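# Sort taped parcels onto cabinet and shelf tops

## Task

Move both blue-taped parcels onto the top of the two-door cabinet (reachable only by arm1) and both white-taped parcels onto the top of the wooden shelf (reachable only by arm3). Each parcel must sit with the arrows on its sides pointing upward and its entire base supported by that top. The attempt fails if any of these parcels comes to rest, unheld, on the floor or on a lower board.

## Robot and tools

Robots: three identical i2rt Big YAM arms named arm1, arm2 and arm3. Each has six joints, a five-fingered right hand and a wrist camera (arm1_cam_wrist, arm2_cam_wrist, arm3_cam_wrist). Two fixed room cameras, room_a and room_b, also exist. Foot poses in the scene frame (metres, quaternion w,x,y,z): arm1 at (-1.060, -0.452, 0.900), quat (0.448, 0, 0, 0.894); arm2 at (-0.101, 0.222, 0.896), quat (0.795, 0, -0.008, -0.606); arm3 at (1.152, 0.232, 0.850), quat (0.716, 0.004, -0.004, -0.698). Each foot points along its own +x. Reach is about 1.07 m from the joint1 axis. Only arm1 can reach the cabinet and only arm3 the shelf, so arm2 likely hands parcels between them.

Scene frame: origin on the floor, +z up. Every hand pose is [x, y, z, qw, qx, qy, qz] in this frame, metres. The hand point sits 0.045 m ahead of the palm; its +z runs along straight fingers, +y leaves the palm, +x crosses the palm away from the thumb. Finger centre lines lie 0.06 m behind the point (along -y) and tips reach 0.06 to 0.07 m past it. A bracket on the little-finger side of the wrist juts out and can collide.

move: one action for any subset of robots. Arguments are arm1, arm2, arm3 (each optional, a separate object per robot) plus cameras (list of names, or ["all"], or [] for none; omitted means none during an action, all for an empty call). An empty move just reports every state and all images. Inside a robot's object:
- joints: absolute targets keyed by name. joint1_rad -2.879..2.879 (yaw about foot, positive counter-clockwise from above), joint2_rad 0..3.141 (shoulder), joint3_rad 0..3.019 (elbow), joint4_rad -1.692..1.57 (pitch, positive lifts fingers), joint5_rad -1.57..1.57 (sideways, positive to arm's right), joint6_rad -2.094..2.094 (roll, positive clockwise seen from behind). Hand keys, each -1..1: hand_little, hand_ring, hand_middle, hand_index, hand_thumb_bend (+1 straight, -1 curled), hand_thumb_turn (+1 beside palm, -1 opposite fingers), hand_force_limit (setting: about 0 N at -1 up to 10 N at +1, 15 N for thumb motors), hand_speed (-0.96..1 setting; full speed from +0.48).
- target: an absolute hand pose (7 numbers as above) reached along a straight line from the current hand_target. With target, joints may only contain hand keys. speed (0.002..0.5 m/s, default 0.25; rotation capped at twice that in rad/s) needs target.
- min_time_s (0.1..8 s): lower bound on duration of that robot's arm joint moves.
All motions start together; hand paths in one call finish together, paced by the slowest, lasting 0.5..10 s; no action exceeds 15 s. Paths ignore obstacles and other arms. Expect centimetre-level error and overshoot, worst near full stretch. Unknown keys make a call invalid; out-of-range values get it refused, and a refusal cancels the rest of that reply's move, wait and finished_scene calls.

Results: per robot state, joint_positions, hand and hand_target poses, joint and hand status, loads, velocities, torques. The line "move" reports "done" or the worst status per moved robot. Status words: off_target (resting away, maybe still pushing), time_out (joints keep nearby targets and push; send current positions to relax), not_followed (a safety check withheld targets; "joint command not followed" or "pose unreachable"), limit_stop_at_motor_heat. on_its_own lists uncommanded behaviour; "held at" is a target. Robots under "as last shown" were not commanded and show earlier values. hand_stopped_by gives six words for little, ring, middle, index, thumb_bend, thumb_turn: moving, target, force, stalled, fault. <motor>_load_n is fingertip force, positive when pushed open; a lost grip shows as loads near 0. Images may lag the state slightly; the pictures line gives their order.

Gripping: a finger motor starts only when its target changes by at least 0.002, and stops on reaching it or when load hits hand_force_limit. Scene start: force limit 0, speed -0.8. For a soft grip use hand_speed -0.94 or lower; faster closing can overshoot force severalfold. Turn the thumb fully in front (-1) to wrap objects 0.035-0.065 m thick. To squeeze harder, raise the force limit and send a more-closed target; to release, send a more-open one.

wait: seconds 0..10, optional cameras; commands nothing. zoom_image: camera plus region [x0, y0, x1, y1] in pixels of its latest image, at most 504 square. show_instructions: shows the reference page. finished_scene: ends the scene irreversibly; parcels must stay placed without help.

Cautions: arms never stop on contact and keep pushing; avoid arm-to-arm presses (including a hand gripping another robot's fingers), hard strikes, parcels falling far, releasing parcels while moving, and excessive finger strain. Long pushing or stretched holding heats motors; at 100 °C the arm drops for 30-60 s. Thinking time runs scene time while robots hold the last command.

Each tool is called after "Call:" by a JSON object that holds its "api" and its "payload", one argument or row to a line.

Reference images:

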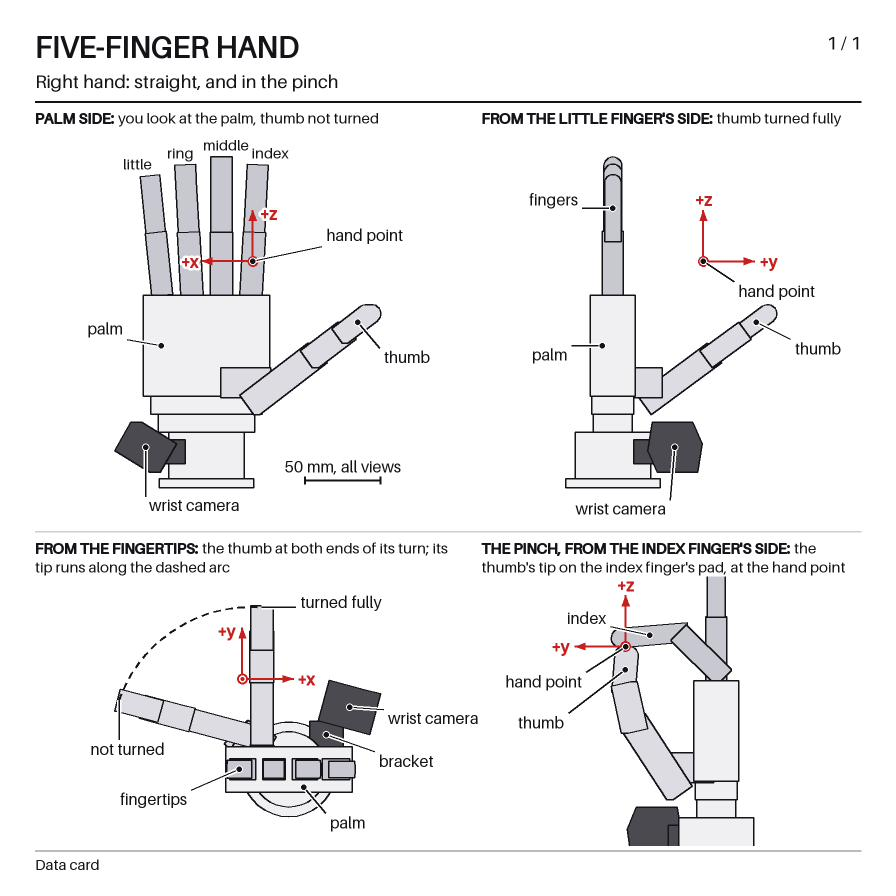

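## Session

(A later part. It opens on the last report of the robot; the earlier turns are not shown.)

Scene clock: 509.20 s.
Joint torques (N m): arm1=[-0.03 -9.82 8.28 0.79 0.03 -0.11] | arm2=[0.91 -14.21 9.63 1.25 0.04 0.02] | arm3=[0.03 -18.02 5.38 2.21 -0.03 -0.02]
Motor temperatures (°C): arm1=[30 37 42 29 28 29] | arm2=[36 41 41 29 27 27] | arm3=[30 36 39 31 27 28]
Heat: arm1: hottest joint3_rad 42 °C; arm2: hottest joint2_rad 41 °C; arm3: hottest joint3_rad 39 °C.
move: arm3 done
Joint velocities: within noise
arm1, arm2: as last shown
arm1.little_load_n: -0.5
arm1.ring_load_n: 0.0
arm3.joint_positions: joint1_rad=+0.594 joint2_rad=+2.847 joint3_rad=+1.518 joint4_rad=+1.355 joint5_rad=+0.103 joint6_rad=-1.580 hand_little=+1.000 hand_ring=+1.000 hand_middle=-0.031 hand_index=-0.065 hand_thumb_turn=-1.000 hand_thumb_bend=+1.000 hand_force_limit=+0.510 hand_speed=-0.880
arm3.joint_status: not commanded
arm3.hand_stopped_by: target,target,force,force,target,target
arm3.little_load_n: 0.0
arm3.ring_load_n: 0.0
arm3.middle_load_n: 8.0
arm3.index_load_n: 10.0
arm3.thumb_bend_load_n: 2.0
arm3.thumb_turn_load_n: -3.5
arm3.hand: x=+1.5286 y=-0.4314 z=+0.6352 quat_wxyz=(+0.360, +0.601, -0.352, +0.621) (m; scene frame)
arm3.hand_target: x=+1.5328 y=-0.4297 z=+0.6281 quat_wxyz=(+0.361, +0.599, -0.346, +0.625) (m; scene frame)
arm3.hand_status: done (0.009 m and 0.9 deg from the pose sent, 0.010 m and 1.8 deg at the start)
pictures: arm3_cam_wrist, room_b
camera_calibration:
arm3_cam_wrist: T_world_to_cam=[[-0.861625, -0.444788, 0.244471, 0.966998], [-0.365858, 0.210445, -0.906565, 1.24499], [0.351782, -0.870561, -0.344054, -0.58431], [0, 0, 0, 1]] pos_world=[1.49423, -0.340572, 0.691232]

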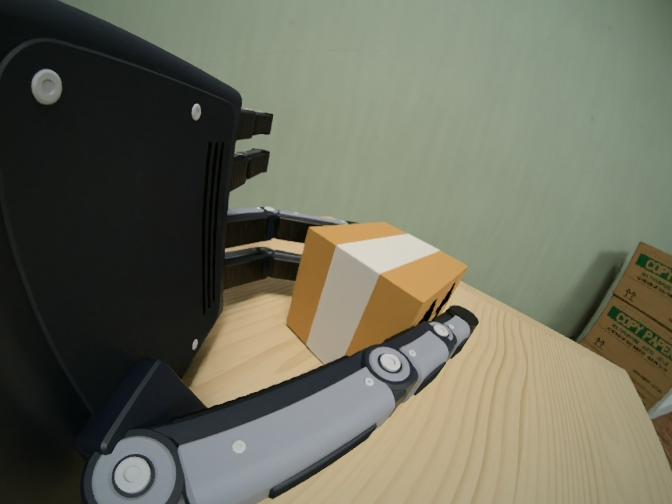

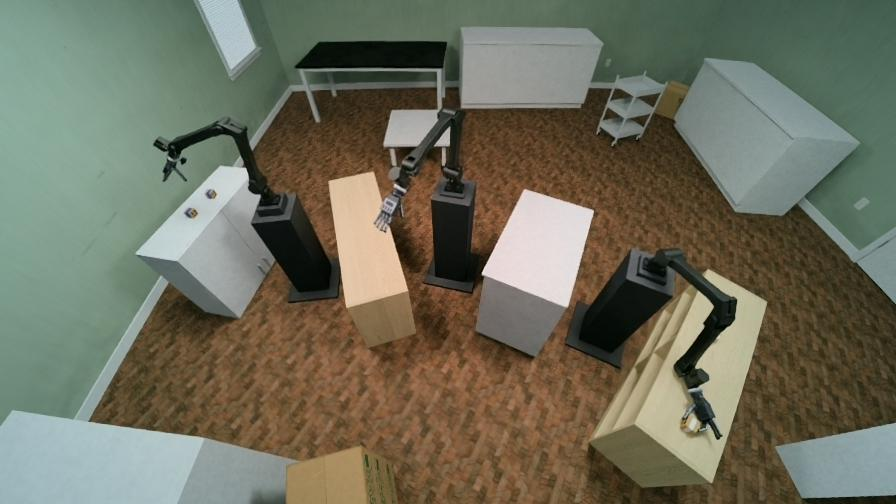

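Call:
{"api": "move", "payload": {
  "arm3": {"target": [1.5325, -0.431, 0.632, 0.3613, 0.5990, -0.3459, 0.6257], "speed": 0.02},
  "cameras": []
}}

Call:
{"api": "move", "payload": {
  "arm3": {"joints": {"hand_index": 0.35, "hand_middle": 0.4, "hand_speed": -0.6}},
  "cameras": ["arm3_cam_wrist"]
}}

Scene clock: 511.17 s.
Joint torques (N m): arm1=[-0.21 -9.93 8.29 0.79 0.03 -0.11] | arm2=[0.62 -13.74 9.59 1.31 0.03 0.03] | arm3=[-0.44 -17.85 4.83 2.11 -0.11 0]
Motor temperatures (°C): arm1=[30 37 42 29 28 29] | arm2=[36 41 41 29 27 27] | arm3=[30 36 39 31 27 28]
Heat: arm1: hottest joint3_rad 42 °C; arm2: hottest joint2_rad 41 °C; arm3: hottest joint3_rad 39 °C.
move: arm3 done
Joint velocities: within noise
arm1, arm2: as last shown
arm1.little_load_n: 0.0
arm2.middle_load_n: 0.5
arm3.joint_positions: joint1_rad=+0.594 joint2_rad=+2.847 joint3_rad=+1.518 joint4_rad=+1.355 joint5_rad=+0.103 joint6_rad=-1.580 hand_little=+1.000 hand_ring=+1.000 hand_middle=-0.031 hand_index=-0.065 hand_thumb_turn=-1.000 hand_thumb_bend=+1.000 hand_force_limit=+0.510 hand_speed=-0.880
arm3.joint_status: not commanded
arm3.hand_stopped_by: target,target,force,force,target,target
arm3.little_load_n: 0.0
arm3.ring_load_n: 0.0
arm3.middle_load_n: 7.5
arm3.index_load_n: 10.0
arm3.thumb_bend_load_n: 2.0
arm3.thumb_turn_load_n: -4.0
arm3.hand: x=+1.5287 y=-0.4314 z=+0.6352 quat_wxyz=(+0.360, +0.601, -0.351, +0.621) (m; scene frame)
arm3.hand_target: x=+1.5325 y=-0.4308 z=+0.6320 quat_wxyz=(+0.361, +0.599, -0.346, +0.626) (m; scene frame)
arm3.hand_status: done (0.005 m and 0.8 deg from the pose sent, 0.005 m and 0.9 deg at the start)
pictures: none
No camera images: "cameras" was empty.

Scene clock: 512.03 s.
Joint torques (N m): arm1=[-0.15 -10.11 8.29 0.8 0.02 -0.11] | arm2=[0.91 -13.63 9.72 1.26 0.03 0.01] | arm3=[-0.09 -18.84 4.79 2.13 -0.06 0.02]
Motor temperatures (°C): arm1=[30 37 42 29 28 29] | arm2=[36 41 41 29 27 27] | arm3=[30 36 39 31 27 28]
Heat: arm1: hottest joint3_rad 42 °C; arm2: hottest joint2_rad 41 °C; arm3: hottest joint3_rad 39 °C.
move: arm3 done
Joint velocities: within noise
arm1: as last shown
arm1.thumb_bend_load_n: 0.5
arm2.joint_positions: joint1_rad=-0.305 joint2_rad=+1.439 joint3_rad=+1.204 joint4_rad=-0.382 joint5_rad=+0.060 joint6_rad=+0.069 hand_little=+1.000 hand_ring=+1.000 hand_middle=+0.950 hand_index=+0.950 hand_thumb_turn=-1.000 hand_thumb_bend=+1.000 hand_force_limit=+0.500 hand_speed=+0.000
arm2.joint_status: not commanded
arm2.hand_stopped_by: target,target,target,target,target,target
arm2.little_load_n: 0.0
arm2.ring_load_n: 0.0
arm2.middle_load_n: 0.0
arm2.index_load_n: 0.0
arm2.thumb_bend_load_n: 0.0
arm2.thumb_turn_load_n: 0.0
arm2.hand: x=-0.1026 y=-0.3741 z=+1.1240 quat_wxyz=(+0.014, -0.063, -0.884, +0.463) (m; scene frame)
arm2.hand_target: x=-0.0994 y=-0.3694 z=+1.1314 quat_wxyz=(+0.011, -0.064, -0.882, +0.466) (m; scene frame)
arm2.hand_status: not commanded
arm3.joint_positions: joint1_rad=+0.594 joint2_rad=+2.847 joint3_rad=+1.518 joint4_rad=+1.355 joint5_rad=+0.102 joint6_rad=-1.580 hand_little=+1.000 hand_ring=+1.000 hand_middle=+0.400 hand_index=+0.350 hand_thumb_turn=-1.000 hand_thumb_bend=+1.000 hand_force_limit=+0.510 hand_speed=-0.600
arm3.joint_status: all done
arm3.hand_stopped_by: target,target,target,target,target,target
arm3.little_load_n: 0.0
arm3.ring_load_n: 0.0
arm3.middle_load_n: 0.0
arm3.index_load_n: 0.0
arm3.thumb_bend_load_n: 0.0
arm3.thumb_turn_load_n: 0.5
arm3.hand: x=+1.5289 y=-0.4313 z=+0.6352 quat_wxyz=(+0.360, +0.601, -0.351, +0.621) (m; scene frame)
arm3.hand_target: x=+1.5324 y=-0.4309 z=+0.6320 quat_wxyz=(+0.361, +0.599, -0.346, +0.625) (m; scene frame)
arm3.hand_status: not commanded
pictures: arm3_cam_wrist
camera_calibration:
arm3_cam_wrist: T_world_to_cam=[[-0.860831, -0.44607, 0.24493, 0.965209], [-0.366545, 0.209629, -0.906477, 1.24585], [0.353008, -0.870102, -0.34396, -0.586087], [0, 0, 0, 1]] pos_world=[1.49443, -0.340571, 0.691332]

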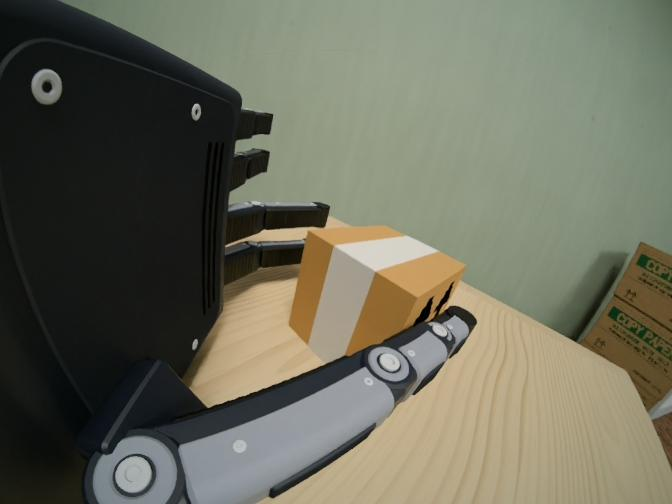

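Call:
{"api": "move", "payload": {
  "arm3": {"joints": {"hand_index": 0.95, "hand_middle": 0.95, "hand_speed": 0.0}},
  "cameras": []
}}

Call:
{"api": "move", "payload": {
  "arm3": {"target": [1.522, -0.428, 0.634, 0.3613, 0.5990, -0.3459, 0.6257], "speed": 0.03},
  "cameras": ["arm3_cam_wrist"]
}}

Scene clock: 514.13 s.
Joint torques (N m): arm1=[-0.09 -10.11 8.28 0.79 0.03 -0.12] | arm2=[0.91 -13.98 9.76 1.21 0.03 0.04] | arm3=[-0.21 -18.32 4.89 2.11 0 0.02]
Motor temperatures (°C): arm1=[30 37 42 29 28 29] | arm2=[36 41 41 29 27 27] | arm3=[30 36 39 31 27 28]
Heat: arm1: hottest joint3_rad 42 °C; arm2: hottest joint2_rad 41 °C; arm3: hottest joint3_rad 39 °C.
move: arm3 done
Joint velocities: within noise
arm1, arm2: as last shown
arm1.thumb_bend_load_n: 0.0
arm3.joint_positions: joint1_rad=+0.594 joint2_rad=+2.847 joint3_rad=+1.518 joint4_rad=+1.355 joint5_rad=+0.102 joint6_rad=-1.580 hand_little=+1.000 hand_ring=+1.000 hand_middle=+0.950 hand_index=+0.950 hand_thumb_turn=-1.000 hand_thumb_bend=+1.000 hand_force_limit=+0.510 hand_speed=+0.000
arm3.joint_status: all done
arm3.hand_stopped_by: target,target,target,target,target,target
arm3.little_load_n: 0.0
arm3.ring_load_n: 0.0
arm3.middle_load_n: 0.0
arm3.index_load_n: 0.0
arm3.thumb_bend_load_n: 0.0
arm3.thumb_turn_load_n: 0.5
arm3.hand: x=+1.5289 y=-0.4313 z=+0.6352 quat_wxyz=(+0.360, +0.601, -0.351, +0.621) (m; scene frame)
arm3.hand_target: x=+1.5324 y=-0.4309 z=+0.6320 quat_wxyz=(+0.361, +0.599, -0.346, +0.625) (m; scene frame)
arm3.hand_status: not commanded
pictures: none
No camera images: "cameras" was empty.

Scene clock: 515.10 s.
Joint torques (N m): arm1=[0.15 -9.93 8.31 0.76 0.04 -0.12] | arm2=[0.73 -14.21 9.68 1.21 0.01 0.03] | arm3=[-0.97 -19.31 3.14 2.3 -0.07 0]
Motor temperatures (°C): arm1=[30 37 42 29 28 29] | arm2=[36 41 41 29 27 27] | arm3=[30 36 38 31 27 28]
Heat: arm1: hottest joint3_rad 42 °C; arm2: hottest joint2_rad 41 °C; arm3: hottest joint3_rad 38 °C.
move: arm3 done
Joint velocities: within noise
arm1, arm2: as last shown
arm3.joint_positions: joint1_rad=+0.594 joint2_rad=+2.847 joint3_rad=+1.507 joint4_rad=+1.372 joint5_rad=+0.090 joint6_rad=-1.580 hand_little=+1.000 hand_ring=+1.000 hand_middle=+0.950 hand_index=+0.950 hand_thumb_turn=-1.000 hand_thumb_bend=+1.000 hand_force_limit=+0.510 hand_speed=+0.000
arm3.joint_status: not commanded
arm3.hand_stopped_by: target,target,target,target,target,target
arm3.little_load_n: 0.0
arm3.ring_load_n: 0.0
arm3.middle_load_n: 0.0
arm3.index_load_n: 0.0
arm3.thumb_bend_load_n: 0.0
arm3.thumb_turn_load_n: 0.0
arm3.hand: x=+1.5290 y=-0.4276 z=+0.6357 quat_wxyz=(+0.357, +0.601, -0.346, +0.625) (m; scene frame)
arm3.hand_target: x=+1.5220 y=-0.4279 z=+0.6339 quat_wxyz=(+0.361, +0.599, -0.346, +0.625) (m; scene frame)
arm3.hand_status: done (0.007 m and 0.5 deg from the pose sent, 0.008 m and 0.8 deg at the start)
pictures: arm3_cam_wrist
camera_calibration:
arm3_cam_wrist: T_world_to_cam=[[-0.856288, -0.45495, 0.244522, 0.956259], [-0.366168, 0.20083, -0.908619, 1.24251], [0.364269, -0.867576, -0.338556, -0.602232], [0, 0, 0, 1]] pos_world=[1.49317, -0.336964, 0.691251]

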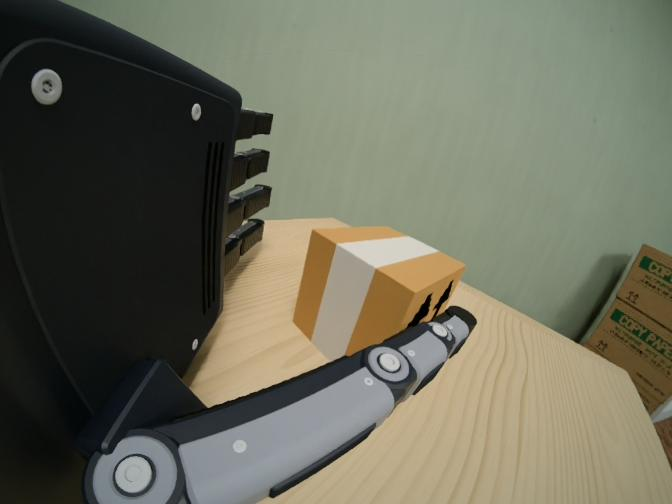

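Call:
{"api": "move", "payload": {
  "arm3": {"target": [1.511, -0.424, 0.636, 0.3613, 0.5990, -0.3459, 0.6257], "speed": 0.03},
  "cameras": ["arm3_cam_wrist"]
}}

Scene clock: 516.73 s.
Joint torques (N m): arm1=[-0.21 -10.17 8.27 0.73 0.05 -0.11] | arm2=[0.91 -13.74 9.72 1.22 0.03 0.02] | arm3=[-1.38 -19.08 3.04 2.22 -0.05 0]
Motor temperatures (°C): arm1=[30 37 42 29 28 29] | arm2=[36 41 41 29 27 27] | arm3=[30 37 38 31 27 28]
Heat: arm1: hottest joint3_rad 42 °C; arm2: hottest joint2_rad 41 °C; arm3: hottest joint3_rad 38 °C.
move: arm3 done
Joint velocities: within noise
arm1.joint_positions: joint1_rad=+1.357 joint2_rad=+1.406 joint3_rad=+1.108 joint4_rad=-0.441 joint5_rad=-0.032 joint6_rad=-0.027 hand_little=+1.000 hand_ring=+1.000 hand_middle=+0.950 hand_index=+0.950 hand_thumb_turn=-1.000 hand_thumb_bend=+1.000 hand_force_limit=+0.500 hand_speed=+0.000
arm1.joint_status: not commanded
arm1.hand_stopped_by: target,target,target,target,target,target
arm1.little_load_n: 0.0
arm1.ring_load_n: 0.0
arm1.middle_load_n: 0.0
arm1.index_load_n: 0.0
arm1.thumb_bend_load_n: 0.0
arm1.thumb_turn_load_n: 0.0
arm1.hand: x=-1.5442 y=-0.7117 z=+1.0772 quat_wxyz=(-0.210, +0.479, +0.779, -0.345) (m; scene frame)
arm1.hand_target: x=-1.5401 y=-0.7083 z=+1.0746 quat_wxyz=(-0.209, +0.479, +0.782, -0.340) (m; scene frame)
arm1.hand_status: not commanded
arm2: as last shown
arm3.joint_positions: joint1_rad=+0.582 joint2_rad=+2.847 joint3_rad=+1.472 joint4_rad=+1.396 joint5_rad=+0.078 joint6_rad=-1.580 hand_little=+1.000 hand_ring=+1.000 hand_middle=+0.950 hand_index=+0.950 hand_thumb_turn=-1.000 hand_thumb_bend=+1.000 hand_force_limit=+0.510 hand_speed=+0.000
arm3.joint_status: not commanded
arm3.hand_stopped_by: target,target,target,target,target,target
arm3.little_load_n: 0.0
arm3.ring_load_n: 0.0
arm3.middle_load_n: 0.0
arm3.index_load_n: 0.0
arm3.thumb_bend_load_n: 0.0
arm3.thumb_turn_load_n: 0.5
arm3.hand: x=+1.5162 y=-0.4207 z=+0.6301 quat_wxyz=(+0.356, +0.605, -0.348, +0.622) (m; scene frame)
arm3.hand_target: x=+1.5111 y=-0.4239 z=+0.6358 quat_wxyz=(+0.361, +0.599, -0.346, +0.625) (m; scene frame)
arm3.hand_status: done (0.009 m and 1.0 deg from the pose sent, 0.018 m and 0.5 deg at the start)
pictures: arm3_cam_wrist
camera_calibration:
arm3_cam_wrist: T_world_to_cam=[[-0.854562, -0.457335, 0.246108, 0.945251], [-0.37191, 0.208121, -0.904638, 1.24065], [0.362502, -0.864599, -0.347939, -0.583676], [0, 0, 0, 1]] pos_world=[1.48077, -0.330554, 0.686619]

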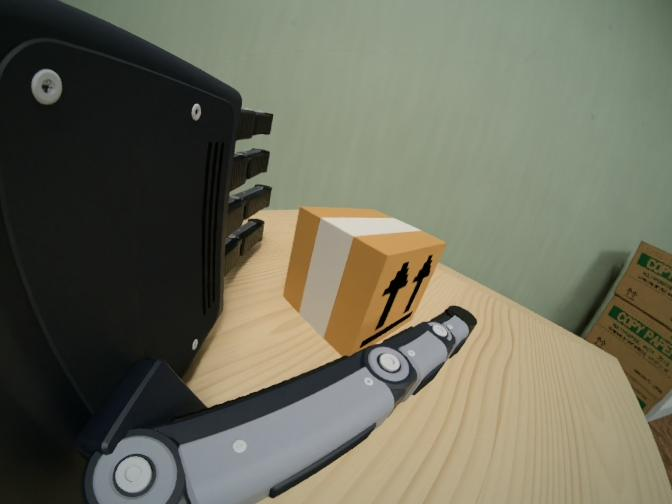

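Call:
{"api": "move", "payload": {
  "arm3": {"target": [1.509, -0.423, 0.78, 0.3613, 0.5990, -0.3459, 0.6257], "speed": 0.1},
  "cameras": []
}}

Call:
{"api": "move", "payload": {
  "arm3": {"joints": {"joint2_rad": 1.7, "joint3_rad": 1.15, "joint4_rad": 0.3}, "min_time_s": 3},
  "cameras": ["arm3_cam_wrist", "arm1_cam_wrist", "room_a", "room_b"]
}}

Scene clock: 520.00 s.
Joint torques (N m): arm1=[0.15 -10.05 8.24 0.77 0.04 -0.11] | arm2=[0.5 -14.1 9.65 1.32 0.02 0.02] | arm3=[-0.97 -19.14 3.71 1.4 0 -0.01]
Motor temperatures (°C): arm1=[30 37 42 29 28 29] | arm2=[36 41 41 29 27 27] | arm3=[30 37 38 31 27 28]
Heat: arm1: hottest joint3_rad 42 °C; arm2: hottest joint2_rad 41 °C; arm3: hottest joint3_rad 38 °C.
move: arm3 done
Joint velocities: within noise
arm1, arm2: as last shown
arm3.joint_positions: joint1_rad=+0.582 joint2_rad=+2.488 joint3_rad=+1.217 joint4_rad=+1.309 joint5_rad=+0.078 joint6_rad=-1.580 hand_little=+1.000 hand_ring=+1.000 hand_middle=+0.950 hand_index=+0.950 hand_thumb_turn=-1.000 hand_thumb_bend=+1.000 hand_force_limit=+0.510 hand_speed=+0.000
arm3.joint_status: not commanded
arm3.hand_stopped_by: target,target,target,target,target,target
arm3.little_load_n: 0.0
arm3.ring_load_n: 0.0
arm3.middle_load_n: 0.0
arm3.index_load_n: 0.0
arm3.thumb_bend_load_n: 0.0
arm3.thumb_turn_load_n: 0.0
arm3.hand: x=+1.5136 y=-0.4196 z=+0.7758 quat_wxyz=(+0.358, +0.599, -0.345, +0.627) (m; scene frame)
arm3.hand_target: x=+1.5091 y=-0.4229 z=+0.7798 quat_wxyz=(+0.361, +0.599, -0.346, +0.625) (m; scene frame)
arm3.hand_status: done (0.007 m and 0.4 deg from the pose sent, 0.150 m and 1.0 deg at the start)
pictures: none
No camera images: "cameras" was empty.

Scene clock: 523.50 s.
Joint torques (N m): arm1=[-0.03 -9.99 8.31 0.81 0.03 -0.11] | arm2=[0.44 -14.27 9.68 1.26 0.04 0.05] | arm3=[-1.49 -15.97 8.01 1.62 -0.02 0.01]
Motor temperatures (°C): arm1=[30 37 42 29 28 29] | arm2=[36 41 41 29 27 27] | arm3=[30 37 38 31 27 28]
Heat: arm1: hottest joint3_rad 42 °C; arm2: hottest joint2_rad 41 °C; arm3: hottest joint3_rad 38 °C.
move: arm3 done
Joint velocities: within noise
arm1, arm2: as last shown
arm3.joint_positions: joint1_rad=+0.582 joint2_rad=+1.707 joint3_rad=+1.151 joint4_rad=+0.307 joint5_rad=+0.078 joint6_rad=-1.580 hand_little=+1.000 hand_ring=+1.000 hand_middle=+0.950 hand_index=+0.950 hand_thumb_turn=-1.000 hand_thumb_bend=+1.000 hand_force_limit=+0.510 hand_speed=+0.000
arm3.joint_status: all done
arm3.hand_stopped_by: target,target,target,target,target,target
arm3.little_load_n: 0.0
arm3.ring_load_n: 0.0
arm3.middle_load_n: 0.0
arm3.index_load_n: 0.0
arm3.thumb_bend_load_n: 0.0
arm3.thumb_turn_load_n: 0.5
arm3.hand: x=+1.4942 y=-0.3966 z=+1.0548 quat_wxyz=(+0.311, +0.687, -0.385, +0.532) (m; scene frame)
arm3.hand_target: x=+1.4888 y=-0.3981 z=+1.0575 quat_wxyz=(+0.314, +0.687, -0.386, +0.530) (m; scene frame)
arm3.hand_status: not commanded
pictures: arm1_cam_wrist, arm3_cam_wrist, room_a, room_b
camera_calibration:
arm1_cam_wrist: T_world_to_cam=[[0.418905, 0.553653, -0.719713, 1.81582], [0.826352, -0.56098, 0.0494296, 0.845053], [-0.376378, -0.615443, -0.69251, -0.158326], [0, 0, 0, 1]] pos_world=[-1.51856, -0.628714, 1.15545]
arm3_cam_wrist: T_world_to_cam=[[-0.813456, -0.516827, 0.266794, 0.726124], [-0.502586, 0.393726, -0.769667, 1.73811], [0.292741, -0.760177, -0.580029, -0.0167326], [0, 0, 0, 1]] pos_world=[1.46912, -0.321778, 1.13433]

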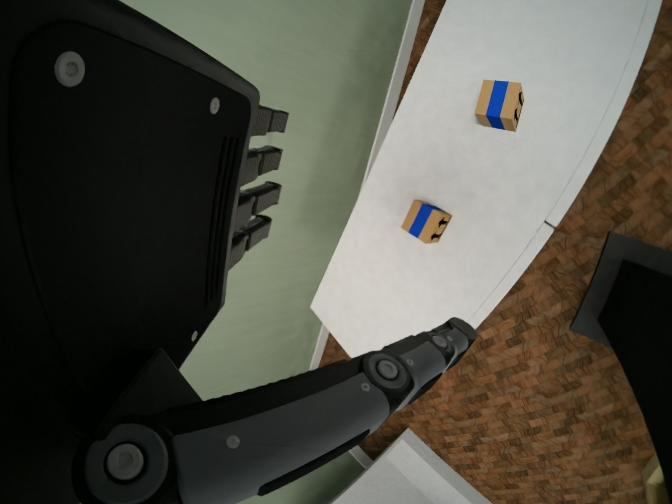

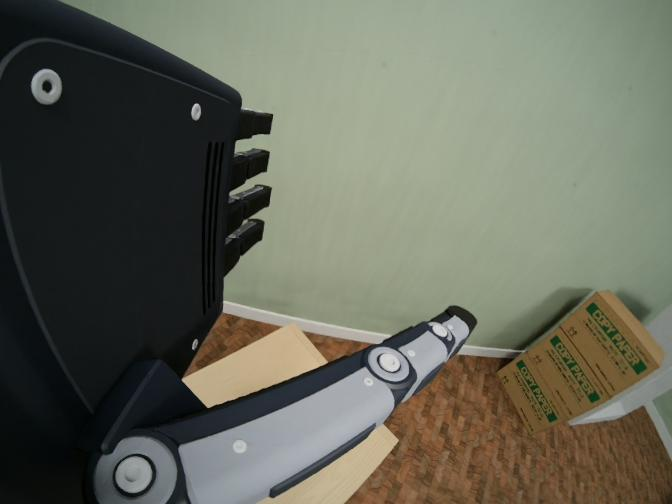

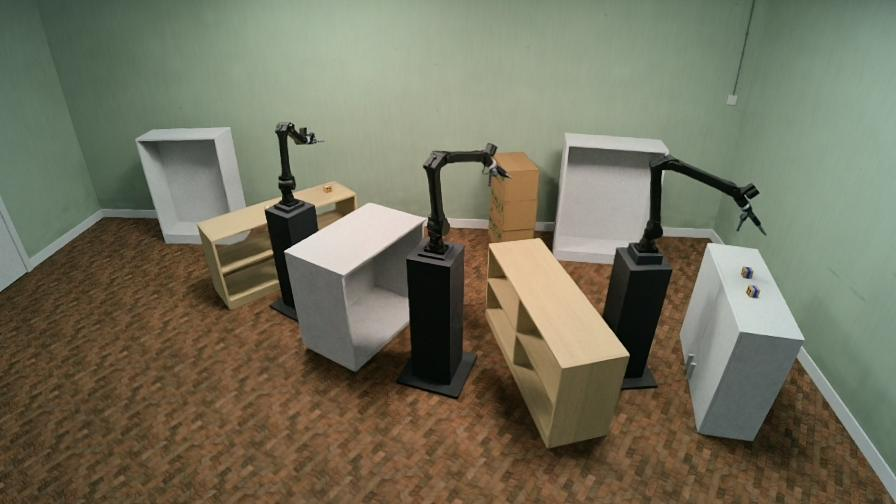

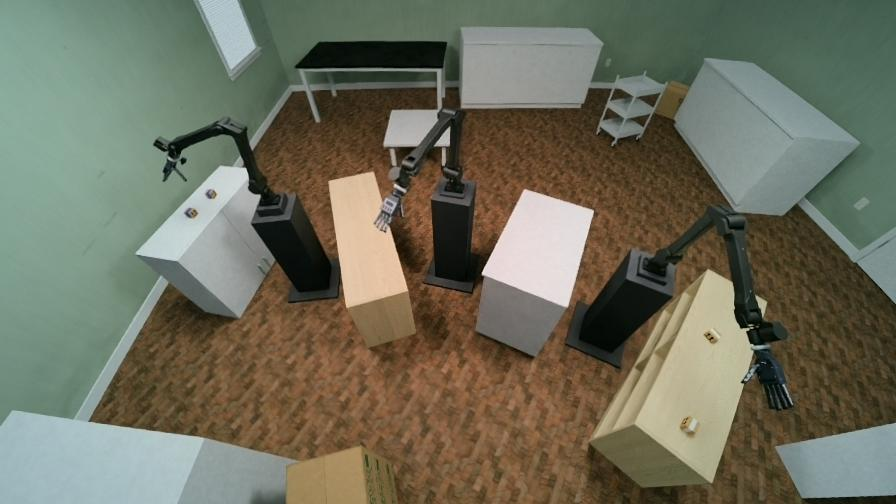

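Call:
{"api": "zoom_image", "payload": {
  "camera": "room_b",
  "region": [660, 310, 740, 450]
}}

Call:
{"api": "zoom_image", "payload": {
  "camera": "room_b",
  "region": [170, 175, 230, 235]
}}

Call:
{"api": "zoom_image", "payload": {
  "camera": "room_a",
  "region": [290, 165, 370, 225]
}}

Scaled by 3.600 from the camera's 896x504 image, which has a finer 1280x720 frame.

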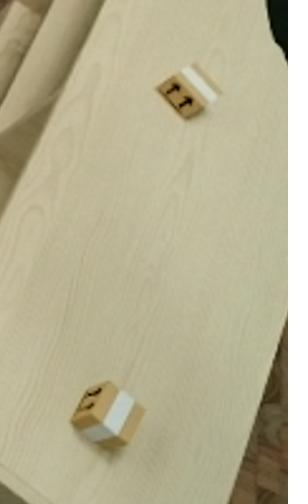

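Scaled by 8.400 from the camera's 896x504 image, which has a finer 1280x720 frame.

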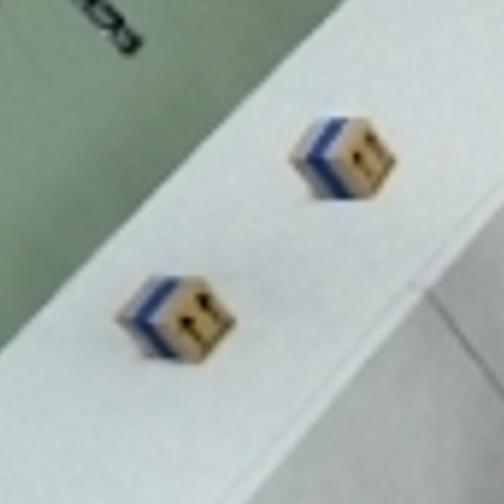

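Scaled by 6.300 from the camera's 896x504 image, which has a finer 1280x720 frame.

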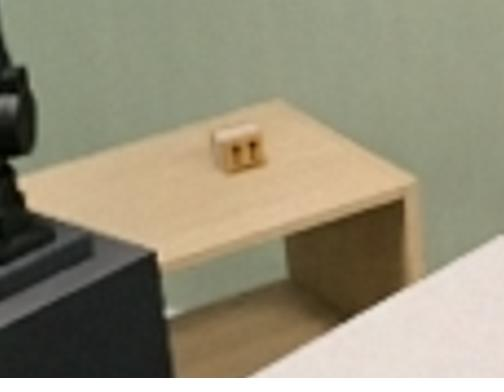

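Call:
{"api": "finished_scene", "payload": {

}}

The scene is finished: the task was done.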